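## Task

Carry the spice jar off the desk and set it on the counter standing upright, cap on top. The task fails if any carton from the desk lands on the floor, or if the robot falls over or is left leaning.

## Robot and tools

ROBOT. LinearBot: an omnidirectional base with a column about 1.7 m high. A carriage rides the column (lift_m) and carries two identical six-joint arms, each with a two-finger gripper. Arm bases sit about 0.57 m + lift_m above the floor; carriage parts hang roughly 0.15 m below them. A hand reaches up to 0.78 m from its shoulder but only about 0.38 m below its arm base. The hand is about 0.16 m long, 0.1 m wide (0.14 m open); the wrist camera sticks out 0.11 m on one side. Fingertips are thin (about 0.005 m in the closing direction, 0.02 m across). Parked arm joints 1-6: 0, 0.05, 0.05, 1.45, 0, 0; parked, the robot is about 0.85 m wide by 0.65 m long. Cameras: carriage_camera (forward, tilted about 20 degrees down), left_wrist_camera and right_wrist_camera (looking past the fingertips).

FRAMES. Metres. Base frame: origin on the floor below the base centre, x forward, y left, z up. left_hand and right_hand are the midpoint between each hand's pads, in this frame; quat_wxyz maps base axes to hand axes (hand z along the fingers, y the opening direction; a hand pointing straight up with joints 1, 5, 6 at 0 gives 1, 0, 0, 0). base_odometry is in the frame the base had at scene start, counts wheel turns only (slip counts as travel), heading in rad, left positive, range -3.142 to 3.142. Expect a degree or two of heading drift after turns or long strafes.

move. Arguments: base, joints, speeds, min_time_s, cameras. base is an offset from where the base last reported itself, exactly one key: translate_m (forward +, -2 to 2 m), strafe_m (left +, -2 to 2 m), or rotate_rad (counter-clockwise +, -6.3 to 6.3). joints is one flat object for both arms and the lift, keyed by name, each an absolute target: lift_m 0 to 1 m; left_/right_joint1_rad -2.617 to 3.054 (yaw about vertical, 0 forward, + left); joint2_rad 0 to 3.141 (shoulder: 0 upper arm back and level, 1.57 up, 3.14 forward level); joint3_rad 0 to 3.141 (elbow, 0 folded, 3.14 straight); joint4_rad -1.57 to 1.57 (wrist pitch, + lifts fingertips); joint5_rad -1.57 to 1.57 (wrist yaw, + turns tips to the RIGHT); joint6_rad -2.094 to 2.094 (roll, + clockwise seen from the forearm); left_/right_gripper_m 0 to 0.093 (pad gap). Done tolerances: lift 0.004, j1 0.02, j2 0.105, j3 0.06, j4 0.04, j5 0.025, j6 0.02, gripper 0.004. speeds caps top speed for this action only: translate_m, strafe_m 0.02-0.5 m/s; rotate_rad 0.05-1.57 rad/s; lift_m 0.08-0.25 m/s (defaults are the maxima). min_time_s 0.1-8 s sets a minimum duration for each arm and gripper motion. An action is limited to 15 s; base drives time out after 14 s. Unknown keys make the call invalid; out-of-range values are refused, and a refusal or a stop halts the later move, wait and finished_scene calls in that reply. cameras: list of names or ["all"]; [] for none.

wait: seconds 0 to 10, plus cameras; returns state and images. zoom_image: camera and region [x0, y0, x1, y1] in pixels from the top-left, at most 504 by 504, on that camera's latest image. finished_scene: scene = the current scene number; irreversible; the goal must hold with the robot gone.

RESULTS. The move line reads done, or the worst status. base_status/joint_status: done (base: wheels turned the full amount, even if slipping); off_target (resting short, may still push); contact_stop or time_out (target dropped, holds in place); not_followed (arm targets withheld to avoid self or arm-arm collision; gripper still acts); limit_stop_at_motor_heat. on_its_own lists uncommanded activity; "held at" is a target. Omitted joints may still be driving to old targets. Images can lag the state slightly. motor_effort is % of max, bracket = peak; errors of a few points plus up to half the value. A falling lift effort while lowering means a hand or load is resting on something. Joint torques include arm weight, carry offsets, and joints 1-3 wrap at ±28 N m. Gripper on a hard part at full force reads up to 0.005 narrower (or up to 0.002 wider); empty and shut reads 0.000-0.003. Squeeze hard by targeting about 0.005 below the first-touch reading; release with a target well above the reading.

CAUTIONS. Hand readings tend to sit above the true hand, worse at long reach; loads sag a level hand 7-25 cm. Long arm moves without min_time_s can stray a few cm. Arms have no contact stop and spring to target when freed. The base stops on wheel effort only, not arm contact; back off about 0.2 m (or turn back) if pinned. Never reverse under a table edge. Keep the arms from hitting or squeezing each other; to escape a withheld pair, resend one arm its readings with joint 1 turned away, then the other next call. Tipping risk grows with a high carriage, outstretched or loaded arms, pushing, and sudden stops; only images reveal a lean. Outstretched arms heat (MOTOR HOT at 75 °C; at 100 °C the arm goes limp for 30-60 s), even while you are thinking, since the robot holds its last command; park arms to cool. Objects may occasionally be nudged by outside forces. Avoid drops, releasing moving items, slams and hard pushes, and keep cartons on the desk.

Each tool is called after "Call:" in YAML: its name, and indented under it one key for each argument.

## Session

Call:
move:
  joints: {"lift_m": 0.75}
  cameras: ["carriage_camera"]

Scene clock: 2.33 s.
Joint torques (N m): left_arm=[0.54 4.4 5.93 -0.22 -0.13 -0.06] | right_arm=[-0.06 4.44 7.02 -0.13 -0.01 -0.11]
move: done
base_odometry: x=+0.000 y=+0.000 heading=+0.000
base_status: not commanded
joint_positions: lift_m=+0.750 left_joint1_rad=-0.017 left_joint2_rad=+0.038 left_joint3_rad=+0.047 left_joint4_rad=+1.430 left_joint5_rad=+0.018 left_joint6_rad=-0.006 left_gripper_m=+0.09396 right_joint1_rad=-0.013 right_joint2_rad=+0.048 right_joint3_rad=+0.042 right_joint4_rad=+1.441 right_joint5_rad=+0.022 right_joint6_rad=-0.023 right_gripper_m=+0.09396
joint_status: all done
motor_effort: lift_m=+31(38) drive_wheels=-3(4)
left_hand: x=+0.2657 y=+0.3054 z=+1.7338 quat_wxyz=(+0.998, +0.009, +0.066, -0.012) (m; base frame)
right_hand: x=+0.2676 y=-0.3133 z=+1.7325 quat_wxyz=(+0.997, +0.011, +0.068, -0.019) (m; base frame)
pictures: carriage_camera
Images, in order (width x height): carriage_camera 504x504.

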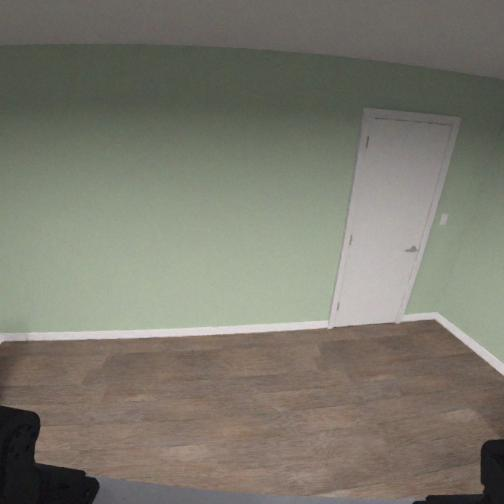

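Call:
move:
  base: {"rotate_rad": -1.394}
  cameras: ["carriage_camera"]

Call:
zoom_image:
  camera: "carriage_camera"
  region: [100, 180, 504, 480]

Scene clock: 11.57 s.
Joint torques (N m): left_arm=[0.7 4.33 5.93 -0.21 -0.14 -0.05] | right_arm=[-0.03 4.36 7.04 -0.14 -0.01 -0.12]
move: done
base_odometry: x=+0.000 y=+0.000 heading=-1.393
base_status: done
joint_positions: lift_m=+0.750 left_joint1_rad=-0.017 left_joint2_rad=+0.038 left_joint3_rad=+0.047 left_joint4_rad=+1.429 left_joint5_rad=+0.018 left_joint6_rad=-0.006 left_gripper_m=+0.09397 right_joint1_rad=-0.013 right_joint2_rad=+0.048 right_joint3_rad=+0.042 right_joint4_rad=+1.441 right_joint5_rad=+0.022 right_joint6_rad=-0.023 right_gripper_m=+0.09397
joint_status: not commanded
motor_effort: lift_m=+31(31) drive_wheels=+5(16)
left_hand: x=+0.2658 y=+0.3054 z=+1.7338 quat_wxyz=(+0.998, +0.009, +0.066, -0.012) (m; base frame)
right_hand: x=+0.2676 y=-0.3133 z=+1.7325 quat_wxyz=(+0.997, +0.011, +0.068, -0.019) (m; base frame)
pictures: carriage_camera
Images, in order (width x height): carriage_camera 504x504.

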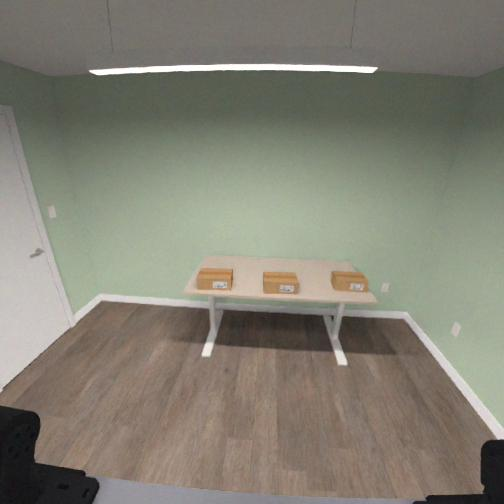

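Scaled by 1.248 from the camera's 504x504 image, which has a finer 720x720 frame.

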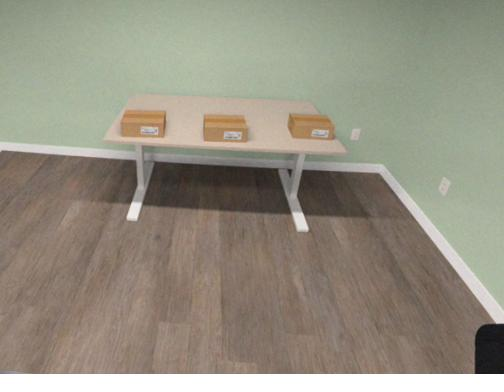

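Call:
move:
  base: {"translate_m": 0.65}
  joints: {"lift_m": 0.85}
  cameras: ["carriage_camera"]

Call:
zoom_image:
  camera: "carriage_camera"
  region: [100, 260, 504, 500]

Scene clock: 19.10 s.
Joint torques (N m): left_arm=[0.59 4.33 5.89 -0.19 -0.13 -0.05] | right_arm=[-0.03 4.36 7.05 -0.09 -0.01 -0.12]
move: done
base_odometry: x=+0.114 y=-0.640 heading=-1.395
base_status: done
joint_positions: lift_m=+0.850 left_joint1_rad=-0.017 left_joint2_rad=+0.038 left_joint3_rad=+0.047 left_joint4_rad=+1.429 left_joint5_rad=+0.018 left_joint6_rad=-0.006 left_gripper_m=+0.09397 right_joint1_rad=-0.013 right_joint2_rad=+0.048 right_joint3_rad=+0.042 right_joint4_rad=+1.439 right_joint5_rad=+0.022 right_joint6_rad=-0.023 right_gripper_m=+0.09397
joint_status: all done
motor_effort: lift_m=+31(37) drive_wheels=-8(23)
left_hand: x=+0.2658 y=+0.3054 z=+1.8338 quat_wxyz=(+0.998, +0.009, +0.066, -0.012) (m; base frame)
right_hand: x=+0.2682 y=-0.3133 z=+1.8325 quat_wxyz=(+0.997, +0.011, +0.069, -0.019) (m; base frame)
pictures: carriage_camera
Images, in order (width x height): carriage_camera 504x504.

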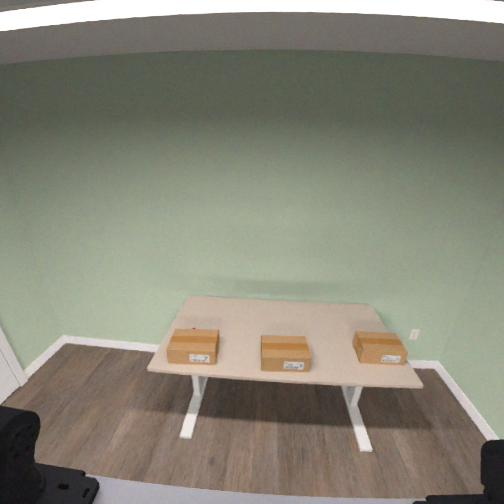

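Scaled by 1.248 from the camera's 504x504 image, which has a finer 720x720 frame.

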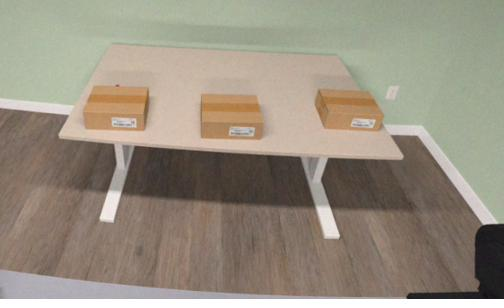

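Call:
move:
  base: {"strafe_m": 0.125}
  joints: {"lift_m": 0.62, "left_joint1_rad": 0, "left_joint2_rad": 2.623, "left_joint3_rad": 1.448, "left_joint4_rad": -0.395, "left_joint5_rad": 0, "left_joint6_rad": 0}
  min_time_s: 2.5
  cameras: []

Call:
move:
  base: {"translate_m": 0.62}
  speeds: {"translate_m": 0.4}
  cameras: ["carriage_camera", "left_wrist_camera"]

Scene clock: 39.27 s.
Joint torques (N m): left_arm=[1.01 -12.92 6.05 0.44 -0.2 0.02] | right_arm=[0.02 4.36 7.06 -0.1 -0.01 -0.12]
move: done
base_odometry: x=+0.237 y=-0.618 heading=-1.395
base_status: done
joint_positions: lift_m=+0.620 left_joint1_rad=-0.005 left_joint2_rad=+2.608 left_joint3_rad=+1.430 left_joint4_rad=-0.380 left_joint5_rad=+0.008 left_joint6_rad=-0.006 left_gripper_m=+0.09397 right_joint1_rad=-0.013 right_joint2_rad=+0.048 right_joint3_rad=+0.042 right_joint4_rad=+1.439 right_joint5_rad=+0.022 right_joint6_rad=-0.023 right_gripper_m=+0.09397
joint_status: all done
motor_effort: lift_m=+27(28) drive_wheels=+1(12)
left_hand: x=+0.6327 y=+0.3058 z=+0.9734 quat_wxyz=(+0.007, +0.000, +1.000, -0.004) (m; base frame)
right_hand: x=+0.2682 y=-0.3133 z=+1.6028 quat_wxyz=(+0.997, +0.011, +0.069, -0.019) (m; base frame)
pictures: none
No camera images: "cameras" was empty.

Scene clock: 42.70 s.
Joint torques (N m): left_arm=[0.92 -12.94 5.85 0.51 -0.19 0.01] | right_arm=[-0.03 4.36 7.04 -0.1 -0.01 -0.12]
move: done
base_odometry: x=+0.346 y=-1.229 heading=-1.394
base_status: done
joint_positions: lift_m=+0.620 left_joint1_rad=-0.005 left_joint2_rad=+2.608 left_joint3_rad=+1.433 left_joint4_rad=-0.388 left_joint5_rad=+0.007 left_joint6_rad=-0.006 left_gripper_m=+0.09397 right_joint1_rad=-0.013 right_joint2_rad=+0.048 right_joint3_rad=+0.042 right_joint4_rad=+1.438 right_joint5_rad=+0.022 right_joint6_rad=-0.023 right_gripper_m=+0.09397
joint_status: not commanded
motor_effort: lift_m=+27(27) drive_wheels=-8(17)
left_hand: x=+0.6317 y=+0.3059 z=+0.9738 quat_wxyz=(+0.004, +0.000, +1.000, -0.003) (m; base frame)
right_hand: x=+0.2685 y=-0.3133 z=+1.6028 quat_wxyz=(+0.997, +0.011, +0.070, -0.019) (m; base frame)
pictures: carriage_camera, left_wrist_camera
Images, in order (width x height): carriage_camera 504x504, left_wrist_camera 504x504.

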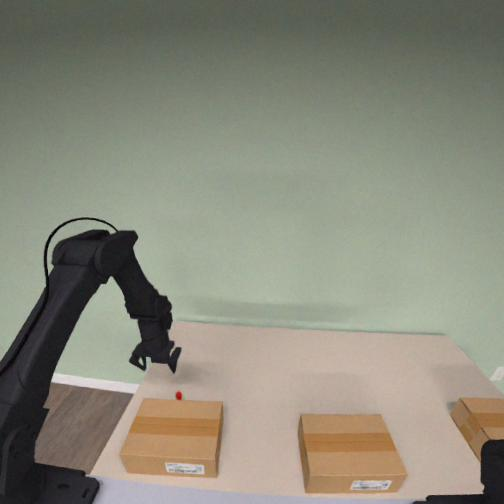

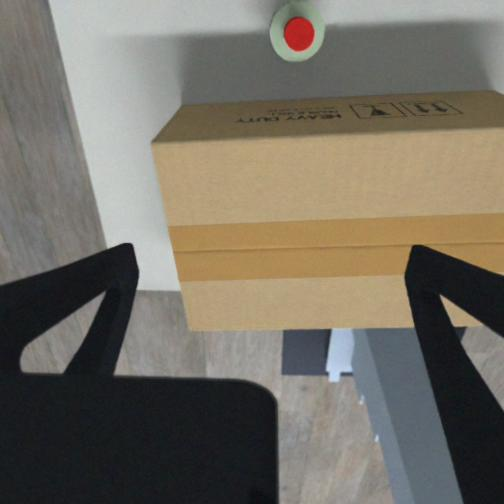

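Call:
move:
  base: {"strafe_m": -0.022}
  speeds: {"strafe_m": 0.15}
  cameras: []

Call:
move:
  base: {"translate_m": 0.066}
  joints: {"lift_m": 0.5}
  speeds: {"translate_m": 0.12}
  cameras: ["carriage_camera", "left_wrist_camera"]

Call:
zoom_image:
  camera: "left_wrist_camera"
  region: [170, 40, 420, 290]

Scene clock: 64.47 s.
Joint torques (N m): left_arm=[0.66 -12.93 5.86 0.52 -0.18 0.02] | right_arm=[0.02 4.36 7.04 -0.1 0 -0.12]
move: done
base_odometry: x=+0.324 y=-1.233 heading=-1.394
base_status: done
joint_positions: lift_m=+0.620 left_joint1_rad=-0.001 left_joint2_rad=+2.608 left_joint3_rad=+1.433 left_joint4_rad=-0.389 left_joint5_rad=+0.005 left_joint6_rad=-0.006 left_gripper_m=+0.09397 right_joint1_rad=-0.013 right_joint2_rad=+0.048 right_joint3_rad=+0.042 right_joint4_rad=+1.438 right_joint5_rad=+0.022 right_joint6_rad=-0.023 right_gripper_m=+0.09397
joint_status: not commanded
motor_effort: lift_m=+27(27) drive_wheels=-6(9)
left_hand: x=+0.6316 y=+0.3076 z=+0.9738 quat_wxyz=(+0.004, -0.002, +1.000, -0.002) (m; base frame)
right_hand: x=+0.2685 y=-0.3133 z=+1.6028 quat_wxyz=(+0.997, +0.011, +0.070, -0.019) (m; base frame)
pictures: none
No camera images: "cameras" was empty.

Scene clock: 65.80 s.
Joint torques (N m): left_arm=[0.62 -13.72 5.56 0.51 -0.18 0.02] | right_arm=[-0.05 4.33 7.06 -0.08 -0.02 -0.12]
move: done
base_odometry: x=+0.336 y=-1.298 heading=-1.394
base_status: done
joint_positions: lift_m=+0.500 left_joint1_rad=-0.001 left_joint2_rad=+2.617 left_joint3_rad=+1.435 left_joint4_rad=-0.390 left_joint5_rad=+0.005 left_joint6_rad=-0.006 left_gripper_m=+0.09397 right_joint1_rad=-0.013 right_joint2_rad=+0.048 right_joint3_rad=+0.042 right_joint4_rad=+1.438 right_joint5_rad=+0.022 right_joint6_rad=-0.023 right_gripper_m=+0.09397
joint_status: all done
motor_effort: lift_m=+28(29) drive_wheels=-7(13)
left_hand: x=+0.6294 y=+0.3080 z=+0.8505 quat_wxyz=(-0.001, -0.003, +1.000, -0.002) (m; base frame)
right_hand: x=+0.2685 y=-0.3133 z=+1.4827 quat_wxyz=(+0.997, +0.011, +0.070, -0.019) (m; base frame)
pictures: carriage_camera, left_wrist_camera
Images, in order (width x height): carriage_camera 504x504, left_wrist_camera 504x504.

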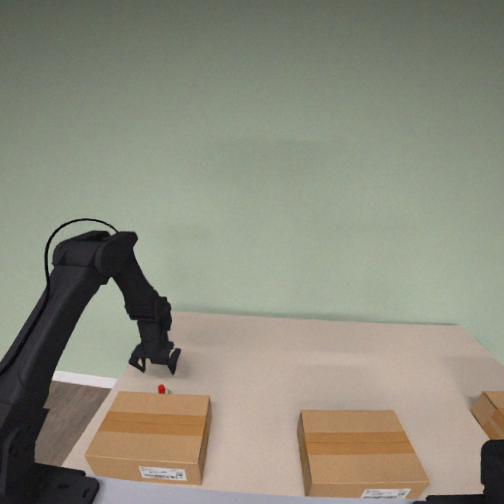

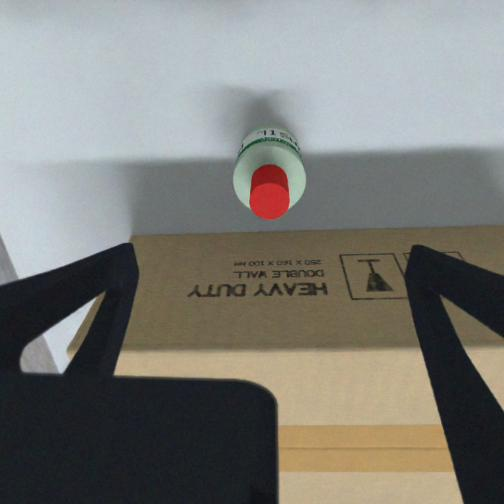

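Scaled by 2.016 from the camera's 504x504 image, which has a finer 720x720 frame.

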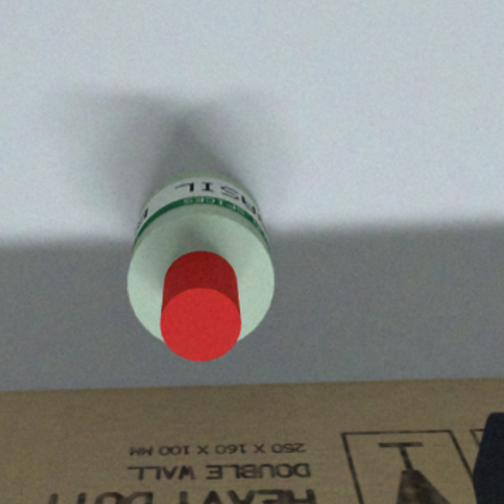

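Call:
move:
  base: {"translate_m": -0.006}
  joints: {"lift_m": 0.44}
  speeds: {"translate_m": 0.05}
  cameras: ["carriage_camera", "left_wrist_camera"]

Call:
zoom_image:
  camera: "carriage_camera"
  region: [100, 330, 220, 430]

Scene clock: 87.93 s.
Joint torques (N m): left_arm=[0.72 -14.11 5.16 0.54 -0.22 0.02] | right_arm=[-0.08 4.45 7.04 -0.14 0 -0.12]
move: done
base_odometry: x=+0.335 y=-1.292 heading=-1.395
base_status: done
joint_positions: lift_m=+0.440 left_joint1_rad=-0.001 left_joint2_rad=+2.620 left_joint3_rad=+1.440 left_joint4_rad=-0.393 left_joint5_rad=+0.005 left_joint6_rad=-0.006 left_gripper_m=+0.09397 right_joint1_rad=-0.013 right_joint2_rad=+0.047 right_joint3_rad=+0.042 right_joint4_rad=+1.441 right_joint5_rad=+0.022 right_joint6_rad=-0.023 right_gripper_m=+0.09397
joint_status: all done
motor_effort: lift_m=+28(29) drive_wheels=-5(13)
left_hand: x=+0.6298 y=+0.3080 z=+0.7901 quat_wxyz=(-0.001, -0.003, +1.000, -0.002) (m; base frame)
right_hand: x=+0.2675 y=-0.3133 z=+1.4228 quat_wxyz=(+0.997, +0.011, +0.068, -0.019) (m; base frame)
pictures: carriage_camera, left_wrist_camera
Images, in order (width x height): carriage_camera 504x504, left_wrist_camera 504x504.

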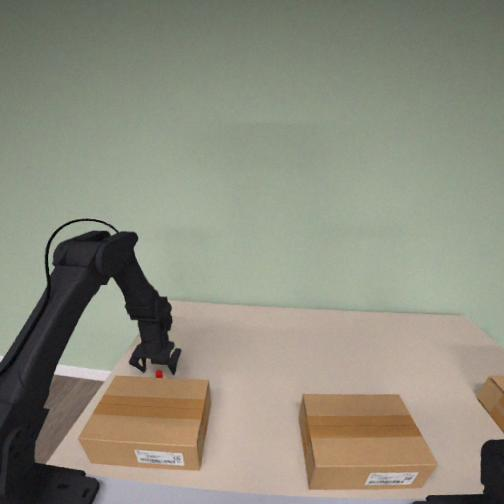

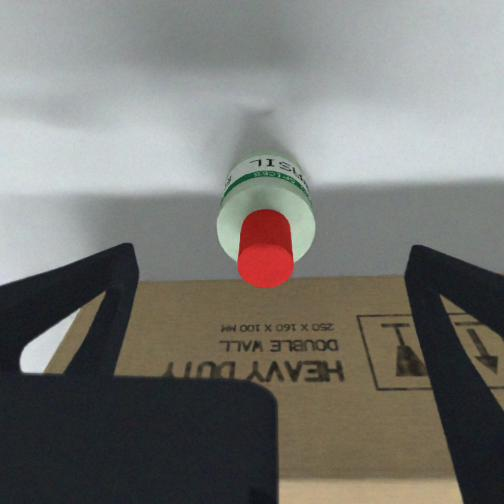

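Scaled by 4.200 from the camera's 504x504 image, which has a finer 720x720 frame.

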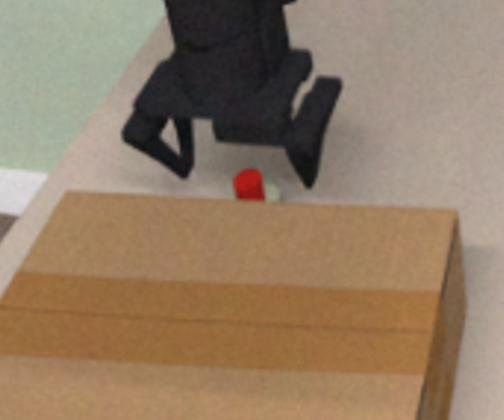

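Call:
move:
  base: {"translate_m": -0.009}
  joints: {"lift_m": 0.4}
  speeds: {"translate_m": 0.05}
  cameras: ["left_wrist_camera"]

Call:
move:
  joints: {"lift_m": 0.38}
  speeds: {"lift_m": 0.08}
  cameras: ["left_wrist_camera", "carriage_camera"]

Scene clock: 123.97 s.
Joint torques (N m): left_arm=[0.76 -14.31 4.9 0.58 -0.16 0.01] | right_arm=[-0.06 4.45 7.05 -0.13 -0.01 -0.12]
move: done
base_odometry: x=+0.333 y=-1.283 heading=-1.395
base_status: done
joint_positions: lift_m=+0.400 left_joint1_rad=-0.001 left_joint2_rad=+2.622 left_joint3_rad=+1.441 left_joint4_rad=-0.395 left_joint5_rad=+0.005 left_joint6_rad=-0.006 left_gripper_m=+0.09397 right_joint1_rad=-0.013 right_joint2_rad=+0.047 right_joint3_rad=+0.041 right_joint4_rad=+1.441 right_joint5_rad=+0.022 right_joint6_rad=-0.023 right_gripper_m=+0.09397
joint_status: all done
motor_effort: lift_m=+28(29) drive_wheels=-1(13)
left_hand: x=+0.6292 y=+0.3080 z=+0.7494 quat_wxyz=(-0.003, -0.003, +1.000, -0.002) (m; base frame)
right_hand: x=+0.2678 y=-0.3133 z=+1.3826 quat_wxyz=(+0.997, +0.011, +0.068, -0.019) (m; base frame)
pictures: left_wrist_camera
Images, in order (width x height): left_wrist_camera 504x504.

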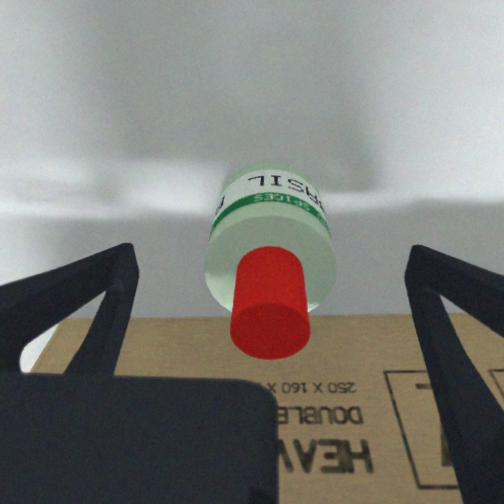

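Scene clock: 124.60 s.
Joint torques (N m): left_arm=[0.42 -14.35 5.04 0.53 -0.17 0.01] | right_arm=[-0.06 4.41 7.05 -0.13 -0.01 -0.12]
move: done
base_odometry: x=+0.333 y=-1.283 heading=-1.395
base_status: not commanded
joint_positions: lift_m=+0.380 left_joint1_rad=-0.001 left_joint2_rad=+2.622 left_joint3_rad=+1.441 left_joint4_rad=-0.394 left_joint5_rad=+0.005 left_joint6_rad=-0.006 left_gripper_m=+0.09397 right_joint1_rad=-0.013 right_joint2_rad=+0.047 right_joint3_rad=+0.041 right_joint4_rad=+1.441 right_joint5_rad=+0.022 right_joint6_rad=-0.023 right_gripper_m=+0.09397
joint_status: all done
motor_effort: lift_m=+28(30) drive_wheels=+0(3)
left_hand: x=+0.6296 y=+0.3080 z=+0.7294 quat_wxyz=(-0.002, -0.003, +1.000, -0.002) (m; base frame)
right_hand: x=+0.2678 y=-0.3133 z=+1.3626 quat_wxyz=(+0.997, +0.011, +0.068, -0.019) (m; base frame)
pictures: carriage_camera, left_wrist_camera
Images, in order (width x height): carriage_camera 504x504, left_wrist_camera 504x504.

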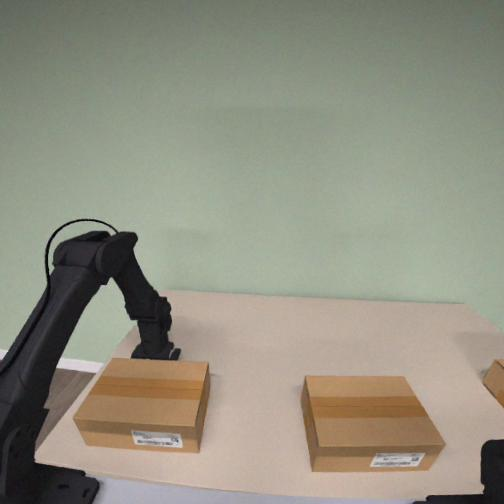

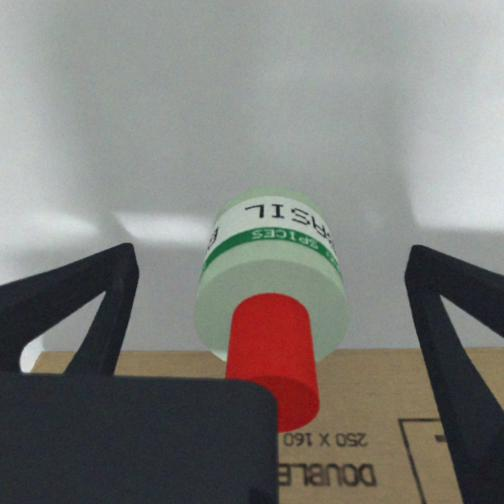

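Call:
move:
  joints: {"left_gripper_m": 0.03}
  min_time_s: 3
  cameras: ["left_wrist_camera"]

Scene clock: 138.17 s.
Joint torques (N m): left_arm=[0.65 -14.35 4.93 0.53 -0.16 0.02] | right_arm=[-0.05 4.41 7.08 -0.13 -0.01 -0.11]
move: off_target
base_odometry: x=+0.333 y=-1.283 heading=-1.395
base_status: not commanded
joint_positions: lift_m=+0.380 left_joint1_rad=-0.001 left_joint2_rad=+2.622 left_joint3_rad=+1.441 left_joint4_rad=-0.394 left_joint5_rad=+0.005 left_joint6_rad=-0.006 left_gripper_m=+0.03761 right_joint1_rad=-0.013 right_joint2_rad=+0.047 right_joint3_rad=+0.041 right_joint4_rad=+1.441 right_joint5_rad=+0.022 right_joint6_rad=-0.023 right_gripper_m=+0.09397
joint_status: left_gripper_m off_target (ended at +0.03763, target +0.03000)
motor_effort: lift_m=+28(28) drive_wheels=-1(4)
left_hand: x=+0.6296 y=+0.3080 z=+0.7294 quat_wxyz=(-0.002, -0.003, +1.000, -0.002) (m; base frame)
right_hand: x=+0.2678 y=-0.3133 z=+1.3626 quat_wxyz=(+0.997, +0.011, +0.068, -0.019) (m; base frame)
pictures: left_wrist_camera
Images, in order (width x height): left_wrist_camera 504x504.

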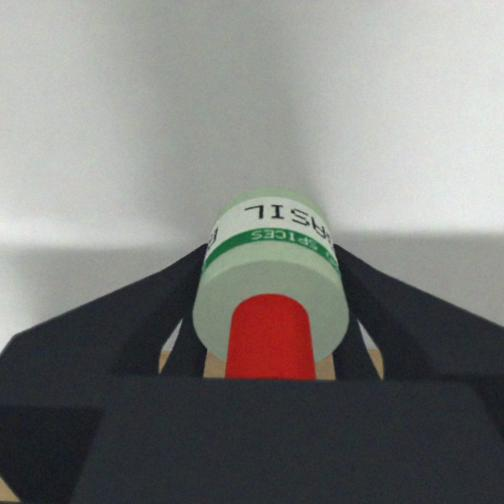

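Call:
move:
  joints: {"lift_m": 0.56}
  speeds: {"lift_m": 0.15}
  cameras: ["left_wrist_camera"]

Call:
move:
  base: {"translate_m": -0.45}
  joints: {"lift_m": 0.68}
  speeds: {"translate_m": 0.4}
  cameras: ["carriage_camera"]

Call:
move:
  base: {"rotate_rad": 3.14}
  speeds: {"rotate_rad": 1.2}
  cameras: ["carriage_camera", "left_wrist_camera"]

Scene clock: 149.83 s.
Joint torques (N m): left_arm=[0.64 -14.45 4.98 0.54 -0.17 0.02] | right_arm=[-0.06 4.37 7.04 -0.13 -0.01 -0.12]
move: done
base_odometry: x=+0.333 y=-1.283 heading=-1.395
base_status: not commanded
joint_positions: lift_m=+0.560 left_joint1_rad=-0.001 left_joint2_rad=+2.623 left_joint3_rad=+1.441 left_joint4_rad=-0.393 left_joint5_rad=+0.005 left_joint6_rad=-0.006 left_gripper_m=+0.03760 right_joint1_rad=-0.013 right_joint2_rad=+0.047 right_joint3_rad=+0.041 right_joint4_rad=+1.441 right_joint5_rad=+0.022 right_joint6_rad=-0.023 right_gripper_m=+0.09397
joint_status: all done
motor_effort: lift_m=+31(37) drive_wheels=-1(3)
left_hand: x=+0.6293 y=+0.3080 z=+0.9087 quat_wxyz=(-0.002, -0.003, +1.000, -0.002) (m; base frame)
right_hand: x=+0.2678 y=-0.3133 z=+1.5423 quat_wxyz=(+0.997, +0.011, +0.068, -0.019) (m; base frame)
pictures: left_wrist_camera
Images, in order (width x height): left_wrist_camera 504x504.

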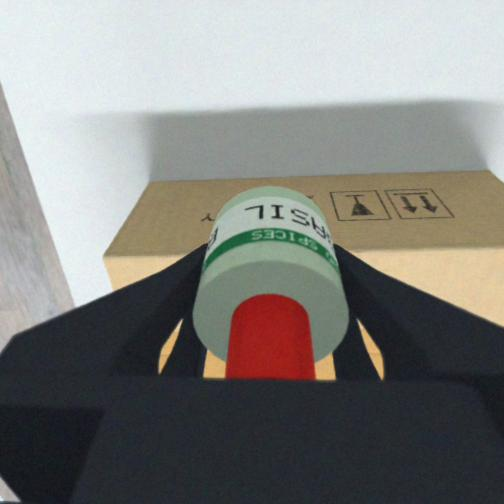

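Scene clock: 152.80 s.
Joint torques (N m): left_arm=[0.62 -14.49 4.93 0.53 -0.15 0.01] | right_arm=[-0.02 4.41 7.08 -0.12 -0.02 -0.11]
move: done
base_odometry: x=+0.254 y=-0.840 heading=-1.394
base_status: done
joint_positions: lift_m=+0.680 left_joint1_rad=+0.000 left_joint2_rad=+2.623 left_joint3_rad=+1.441 left_joint4_rad=-0.392 left_joint5_rad=+0.004 left_joint6_rad=-0.006 left_gripper_m=+0.03760 right_joint1_rad=-0.013 right_joint2_rad=+0.047 right_joint3_rad=+0.041 right_joint4_rad=+1.441 right_joint5_rad=+0.022 right_joint6_rad=-0.023 right_gripper_m=+0.09397
joint_status: all done
motor_effort: lift_m=+30(38) drive_wheels=-4(14)
left_hand: x=+0.6296 y=+0.3082 z=+1.0288 quat_wxyz=(-0.002, -0.003, +1.000, -0.002) (m; base frame)
right_hand: x=+0.2678 y=-0.3133 z=+1.6624 quat_wxyz=(+0.997, +0.011, +0.068, -0.019) (m; base frame)
pictures: carriage_camera
Images, in order (width x height): carriage_camera 504x504.

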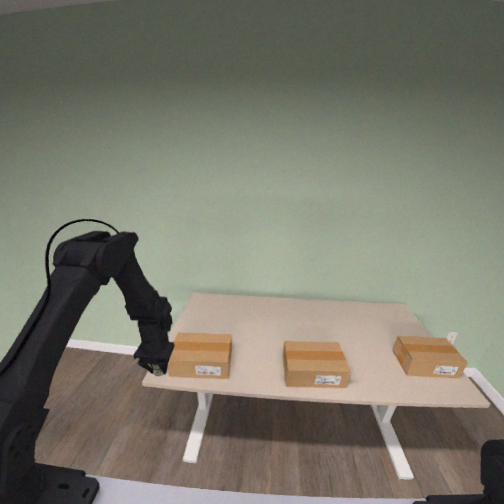

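Scene clock: 157.23 s.
Joint torques (N m): left_arm=[0.28 -14.5 4.9 0.49 -0.14 0.01] | right_arm=[-0.02 4.42 7.05 -0.13 0 -0.12]
move: done
base_odometry: x=+0.254 y=-0.840 heading=+1.745
base_status: done
joint_positions: lift_m=+0.680 left_joint1_rad=+0.004 left_joint2_rad=+2.623 left_joint3_rad=+1.441 left_joint4_rad=-0.389 left_joint5_rad=+0.002 left_joint6_rad=-0.006 left_gripper_m=+0.03760 right_joint1_rad=-0.013 right_joint2_rad=+0.047 right_joint3_rad=+0.041 right_joint4_rad=+1.441 right_joint5_rad=+0.022 right_joint6_rad=-0.023 right_gripper_m=+0.09398
joint_status: not commanded
motor_effort: lift_m=+30(31) drive_wheels=+6(17)
left_hand: x=+0.6304 y=+0.3103 z=+1.0288 quat_wxyz=(+0.000, -0.005, +1.000, -0.001) (m; base frame)
right_hand: x=+0.2678 y=-0.3133 z=+1.6624 quat_wxyz=(+0.997, +0.011, +0.068, -0.019) (m; base frame)
pictures: carriage_camera, left_wrist_camera
Images, in order (width x height): carriage_camera 504x504, left_wrist_camera 504x504.

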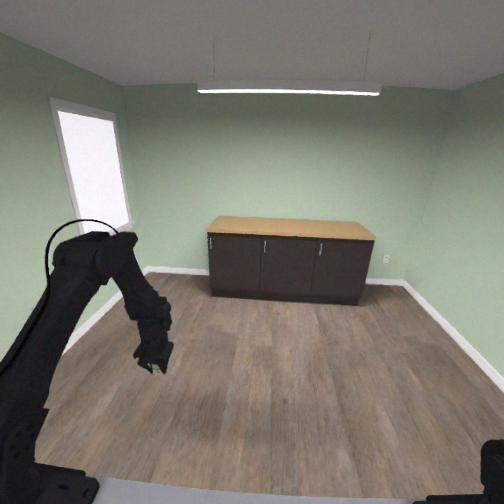

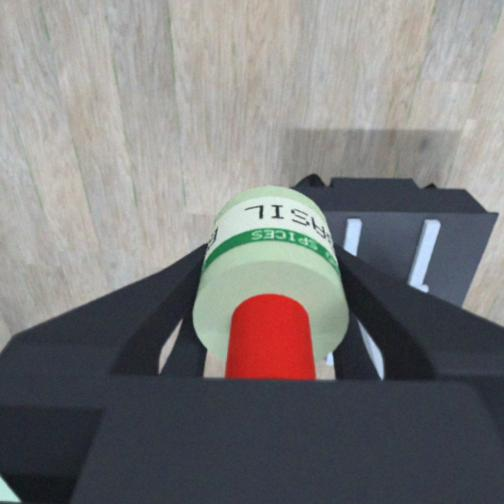

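Call:
move:
  base: {"translate_m": 1.6}
  speeds: {"translate_m": 0.45}
  cameras: ["carriage_camera", "left_wrist_camera"]

Scene clock: 169.03 s.
Joint torques (N m): left_arm=[0.29 -14.48 4.93 0.51 -0.14 0.01] | right_arm=[0.02 4.4 7.06 -0.16 -0.01 -0.13]
move: done
base_odometry: x=-0.026 y=+0.735 heading=+1.746
base_status: done
joint_positions: lift_m=+0.680 left_joint1_rad=+0.004 left_joint2_rad=+2.623 left_joint3_rad=+1.441 left_joint4_rad=-0.391 left_joint5_rad=+0.002 left_joint6_rad=-0.006 left_gripper_m=+0.03760 right_joint1_rad=-0.013 right_joint2_rad=+0.047 right_joint3_rad=+0.041 right_joint4_rad=+1.441 right_joint5_rad=+0.022 right_joint6_rad=-0.023 right_gripper_m=+0.09398
joint_status: not commanded
motor_effort: lift_m=+30(31) drive_wheels=-11(23)
left_hand: x=+0.6298 y=+0.3101 z=+1.0288 quat_wxyz=(-0.001, -0.005, +1.000, -0.001) (m; base frame)
right_hand: x=+0.2678 y=-0.3133 z=+1.6624 quat_wxyz=(+0.997, +0.011, +0.068, -0.019) (m; base frame)
pictures: carriage_camera, left_wrist_camera
Images, in order (width x height): carriage_camera 504x504, left_wrist_camera 504x504.

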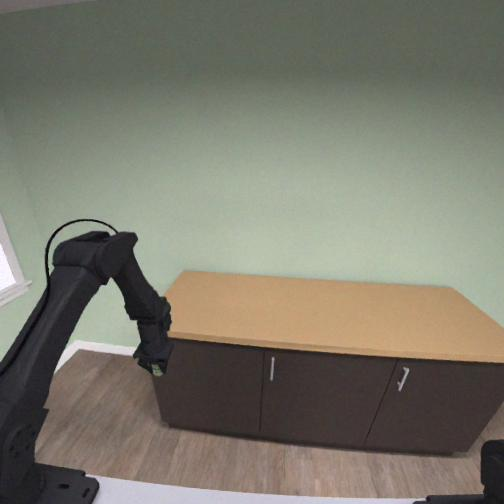

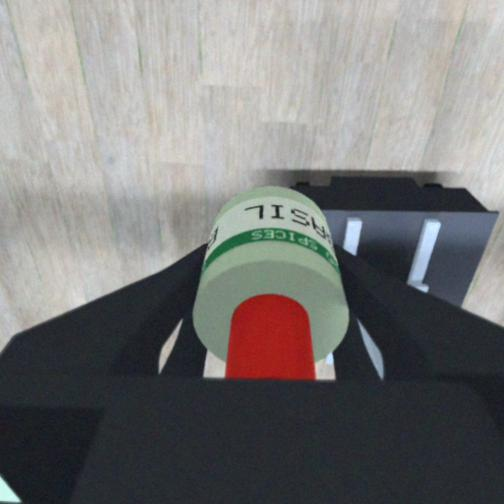

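Call:
move:
  base: {"translate_m": 0.46}
  speeds: {"translate_m": 0.3}
  cameras: ["left_wrist_camera"]

Call:
move:
  joints: {"lift_m": 0.585}
  speeds: {"lift_m": 0.15}
  cameras: ["carriage_camera"]

Call:
move:
  joints: {"lift_m": 0.564}
  speeds: {"lift_m": 0.08}
  cameras: ["left_wrist_camera"]

Scene clock: 186.20 s.
Joint torques (N m): left_arm=[0.39 -14.49 4.93 0.54 -0.14 0.02] | right_arm=[-0.05 4.42 7.1 -0.13 -0.01 -0.12]
move: done
base_odometry: x=-0.107 y=+1.188 heading=+1.747
base_status: done
joint_positions: lift_m=+0.680 left_joint1_rad=+0.003 left_joint2_rad=+2.623 left_joint3_rad=+1.441 left_joint4_rad=-0.394 left_joint5_rad=+0.001 left_joint6_rad=-0.006 left_gripper_m=+0.03760 right_joint1_rad=-0.013 right_joint2_rad=+0.047 right_joint3_rad=+0.041 right_joint4_rad=+1.441 right_joint5_rad=+0.022 right_joint6_rad=-0.023 right_gripper_m=+0.09398
joint_status: not commanded
motor_effort: lift_m=+30(31) drive_wheels=-8(18)
left_hand: x=+0.6292 y=+0.3099 z=+1.0288 quat_wxyz=(-0.003, -0.004, +1.000, -0.001) (m; base frame)
right_hand: x=+0.2677 y=-0.3133 z=+1.6624 quat_wxyz=(+0.997, +0.011, +0.068, -0.019) (m; base frame)
pictures: left_wrist_camera
Images, in order (width x height): left_wrist_camera 504x504.

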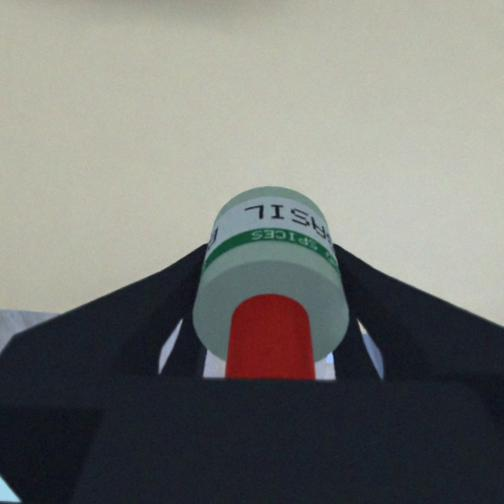

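Scene clock: 187.27 s.
Joint torques (N m): left_arm=[0.34 -14.41 4.9 0.56 -0.14 0.02] | right_arm=[0.01 4.38 7.08 -0.14 -0.01 -0.11]
move: done
base_odometry: x=-0.107 y=+1.188 heading=+1.747
base_status: not commanded
joint_positions: lift_m=+0.585 left_joint1_rad=+0.003 left_joint2_rad=+2.624 left_joint3_rad=+1.441 left_joint4_rad=-0.395 left_joint5_rad=+0.001 left_joint6_rad=-0.006 left_gripper_m=+0.03760 right_joint1_rad=-0.013 right_joint2_rad=+0.047 right_joint3_rad=+0.041 right_joint4_rad=+1.441 right_joint5_rad=+0.022 right_joint6_rad=-0.023 right_gripper_m=+0.09398
joint_status: all done
motor_effort: lift_m=+28(29) drive_wheels=-12(12)
left_hand: x=+0.6288 y=+0.3099 z=+0.9339 quat_wxyz=(-0.003, -0.004, +1.000, -0.001) (m; base frame)
right_hand: x=+0.2677 y=-0.3133 z=+1.5676 quat_wxyz=(+0.997, +0.011, +0.068, -0.019) (m; base frame)
pictures: carriage_camera
Images, in order (width x height): carriage_camera 504x504.

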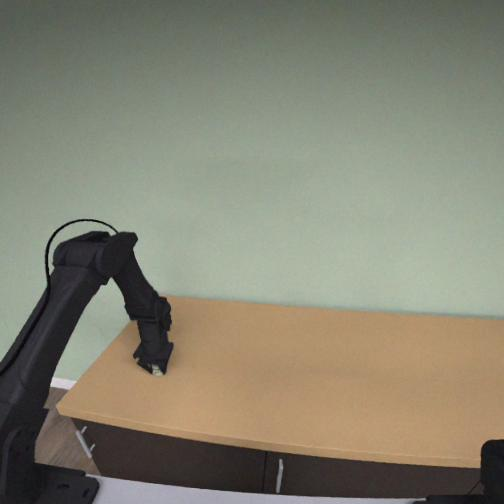

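Scene clock: 187.90 s.
Joint torques (N m): left_arm=[0.38 -13.2 4.79 0.68 -0.13 0.02] | right_arm=[-0.05 4.36 7.09 -0.15 -0.02 -0.12]
move: done
base_odometry: x=-0.107 y=+1.188 heading=+1.747
base_status: not commanded
joint_positions: lift_m=+0.564 left_joint1_rad=+0.003 left_joint2_rad=+2.610 left_joint3_rad=+1.444 left_joint4_rad=-0.406 left_joint5_rad=+0.001 left_joint6_rad=-0.005 left_gripper_m=+0.03760 right_joint1_rad=-0.013 right_joint2_rad=+0.047 right_joint3_rad=+0.041 right_joint4_rad=+1.441 right_joint5_rad=+0.022 right_joint6_rad=-0.023 right_gripper_m=+0.09398
joint_status: all done
motor_effort: lift_m=+25(28) drive_wheels=+6(10)
left_hand: x=+0.6313 y=+0.3099 z=+0.9186 quat_wxyz=(-0.001, -0.004, +1.000, -0.001) (m; base frame)
right_hand: x=+0.2677 y=-0.3133 z=+1.5469 quat_wxyz=(+0.997, +0.011, +0.068, -0.019) (m; base frame)
pictures: left_wrist_camera
Images, in order (width x height): left_wrist_camera 504x504.

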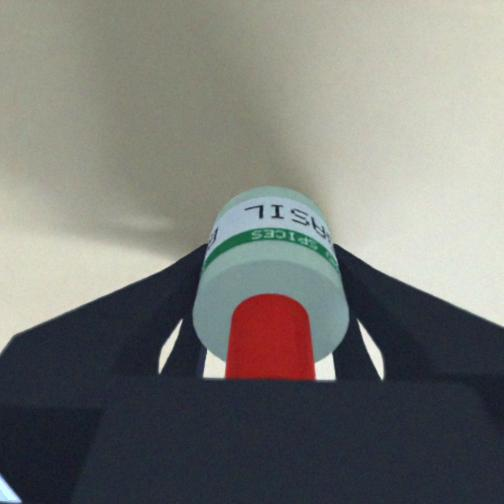

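Call:
move:
  joints: {"lift_m": 0.569}
  speeds: {"lift_m": 0.08}
  cameras: []

Call:
move:
  joints: {"left_gripper_m": 0.092}
  min_time_s: 2.5
  cameras: ["left_wrist_camera"]

Scene clock: 192.00 s.
Joint torques (N m): left_arm=[0.31 -13.33 4.79 0.67 -0.13 0.01] | right_arm=[-0.03 4.41 7.08 -0.14 -0.02 -0.12]
move: done
base_odometry: x=-0.107 y=+1.188 heading=+1.747
base_status: not commanded
joint_positions: lift_m=+0.569 left_joint1_rad=+0.003 left_joint2_rad=+2.612 left_joint3_rad=+1.444 left_joint4_rad=-0.399 left_joint5_rad=+0.001 left_joint6_rad=-0.005 left_gripper_m=+0.03760 right_joint1_rad=-0.013 right_joint2_rad=+0.047 right_joint3_rad=+0.041 right_joint4_rad=+1.441 right_joint5_rad=+0.022 right_joint6_rad=-0.023 right_gripper_m=+0.09398
joint_status: all done
motor_effort: lift_m=+31(37) drive_wheels=+6(11)
left_hand: x=+0.6326 y=+0.3099 z=+0.9223 quat_wxyz=(+0.002, -0.004, +1.000, -0.001) (m; base frame)
right_hand: x=+0.2677 y=-0.3133 z=+1.5513 quat_wxyz=(+0.997, +0.011, +0.068, -0.019) (m; base frame)
pictures: none
No camera images: "cameras" was empty.

Scene clock: 194.80 s.
Joint torques (N m): left_arm=[0.36 -13.45 4.71 0.63 -0.13 0.02] | right_arm=[-0.03 4.4 7.09 -0.15 -0.01 -0.11]
move: done
base_odometry: x=-0.107 y=+1.188 heading=+1.747
base_status: not commanded
joint_positions: lift_m=+0.569 left_joint1_rad=+0.003 left_joint2_rad=+2.612 left_joint3_rad=+1.444 left_joint4_rad=-0.399 left_joint5_rad=+0.001 left_joint6_rad=-0.005 left_gripper_m=+0.09192 right_joint1_rad=-0.013 right_joint2_rad=+0.047 right_joint3_rad=+0.041 right_joint4_rad=+1.441 right_joint5_rad=+0.022 right_joint6_rad=-0.023 right_gripper_m=+0.09398
joint_status: all done
motor_effort: lift_m=+31(32) drive_wheels=+4(10)
left_hand: x=+0.6326 y=+0.3099 z=+0.9223 quat_wxyz=(+0.002, -0.004, +1.000, -0.001) (m; base frame)
right_hand: x=+0.2677 y=-0.3133 z=+1.5513 quat_wxyz=(+0.997, +0.011, +0.068, -0.019) (m; base frame)
pictures: left_wrist_camera
Images, in order (width x height): left_wrist_camera 504x504.

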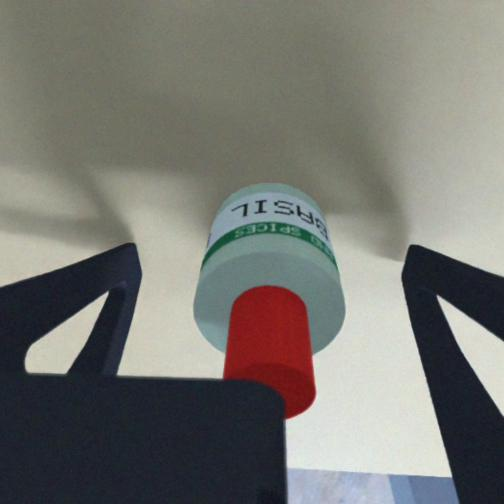

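Standing. Raise the hand straight up.

Call:
move:
  joints: {"lift_m": 0.69}
  speeds: {"lift_m": 0.12}
  cameras: ["carriage_camera", "left_wrist_camera"]

Scene clock: 198.60 s.
Joint torques (N m): left_arm=[0.43 -13.63 4.67 0.6 -0.13 0.03] | right_arm=[-0.05 4.42 7.06 -0.14 -0.01 -0.13]
move: done
base_odometry: x=-0.107 y=+1.188 heading=+1.747
base_status: not commanded
joint_positions: lift_m=+0.690 left_joint1_rad=+0.003 left_joint2_rad=+2.616 left_joint3_rad=+1.444 left_joint4_rad=-0.397 left_joint5_rad=+0.001 left_joint6_rad=-0.005 left_gripper_m=+0.09193 right_joint1_rad=-0.013 right_joint2_rad=+0.047 right_joint3_rad=+0.041 right_joint4_rad=+1.441 right_joint5_rad=+0.022 right_joint6_rad=-0.023 right_gripper_m=+0.09398
joint_status: all done
motor_effort: lift_m=+30(37) drive_wheels=+7(10)
left_hand: x=+0.6320 y=+0.3099 z=+1.0419 quat_wxyz=(+0.001, -0.004, +1.000, -0.001) (m; base frame)
right_hand: x=+0.2677 y=-0.3133 z=+1.6724 quat_wxyz=(+0.997, +0.011, +0.068, -0.019) (m; base frame)
pictures: carriage_camera, left_wrist_camera
Images, in order (width x height): carriage_camera 504x504, left_wrist_camera 504x504.

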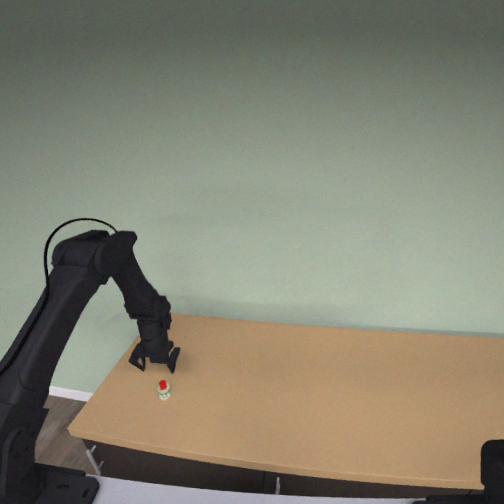

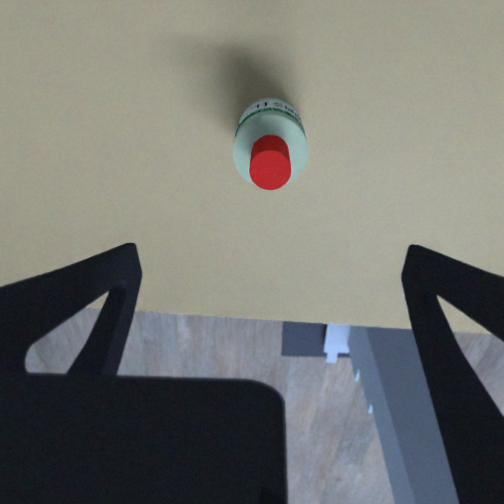

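Call:
finished_scene:
  scene: 3

The scene is finished: the task was done.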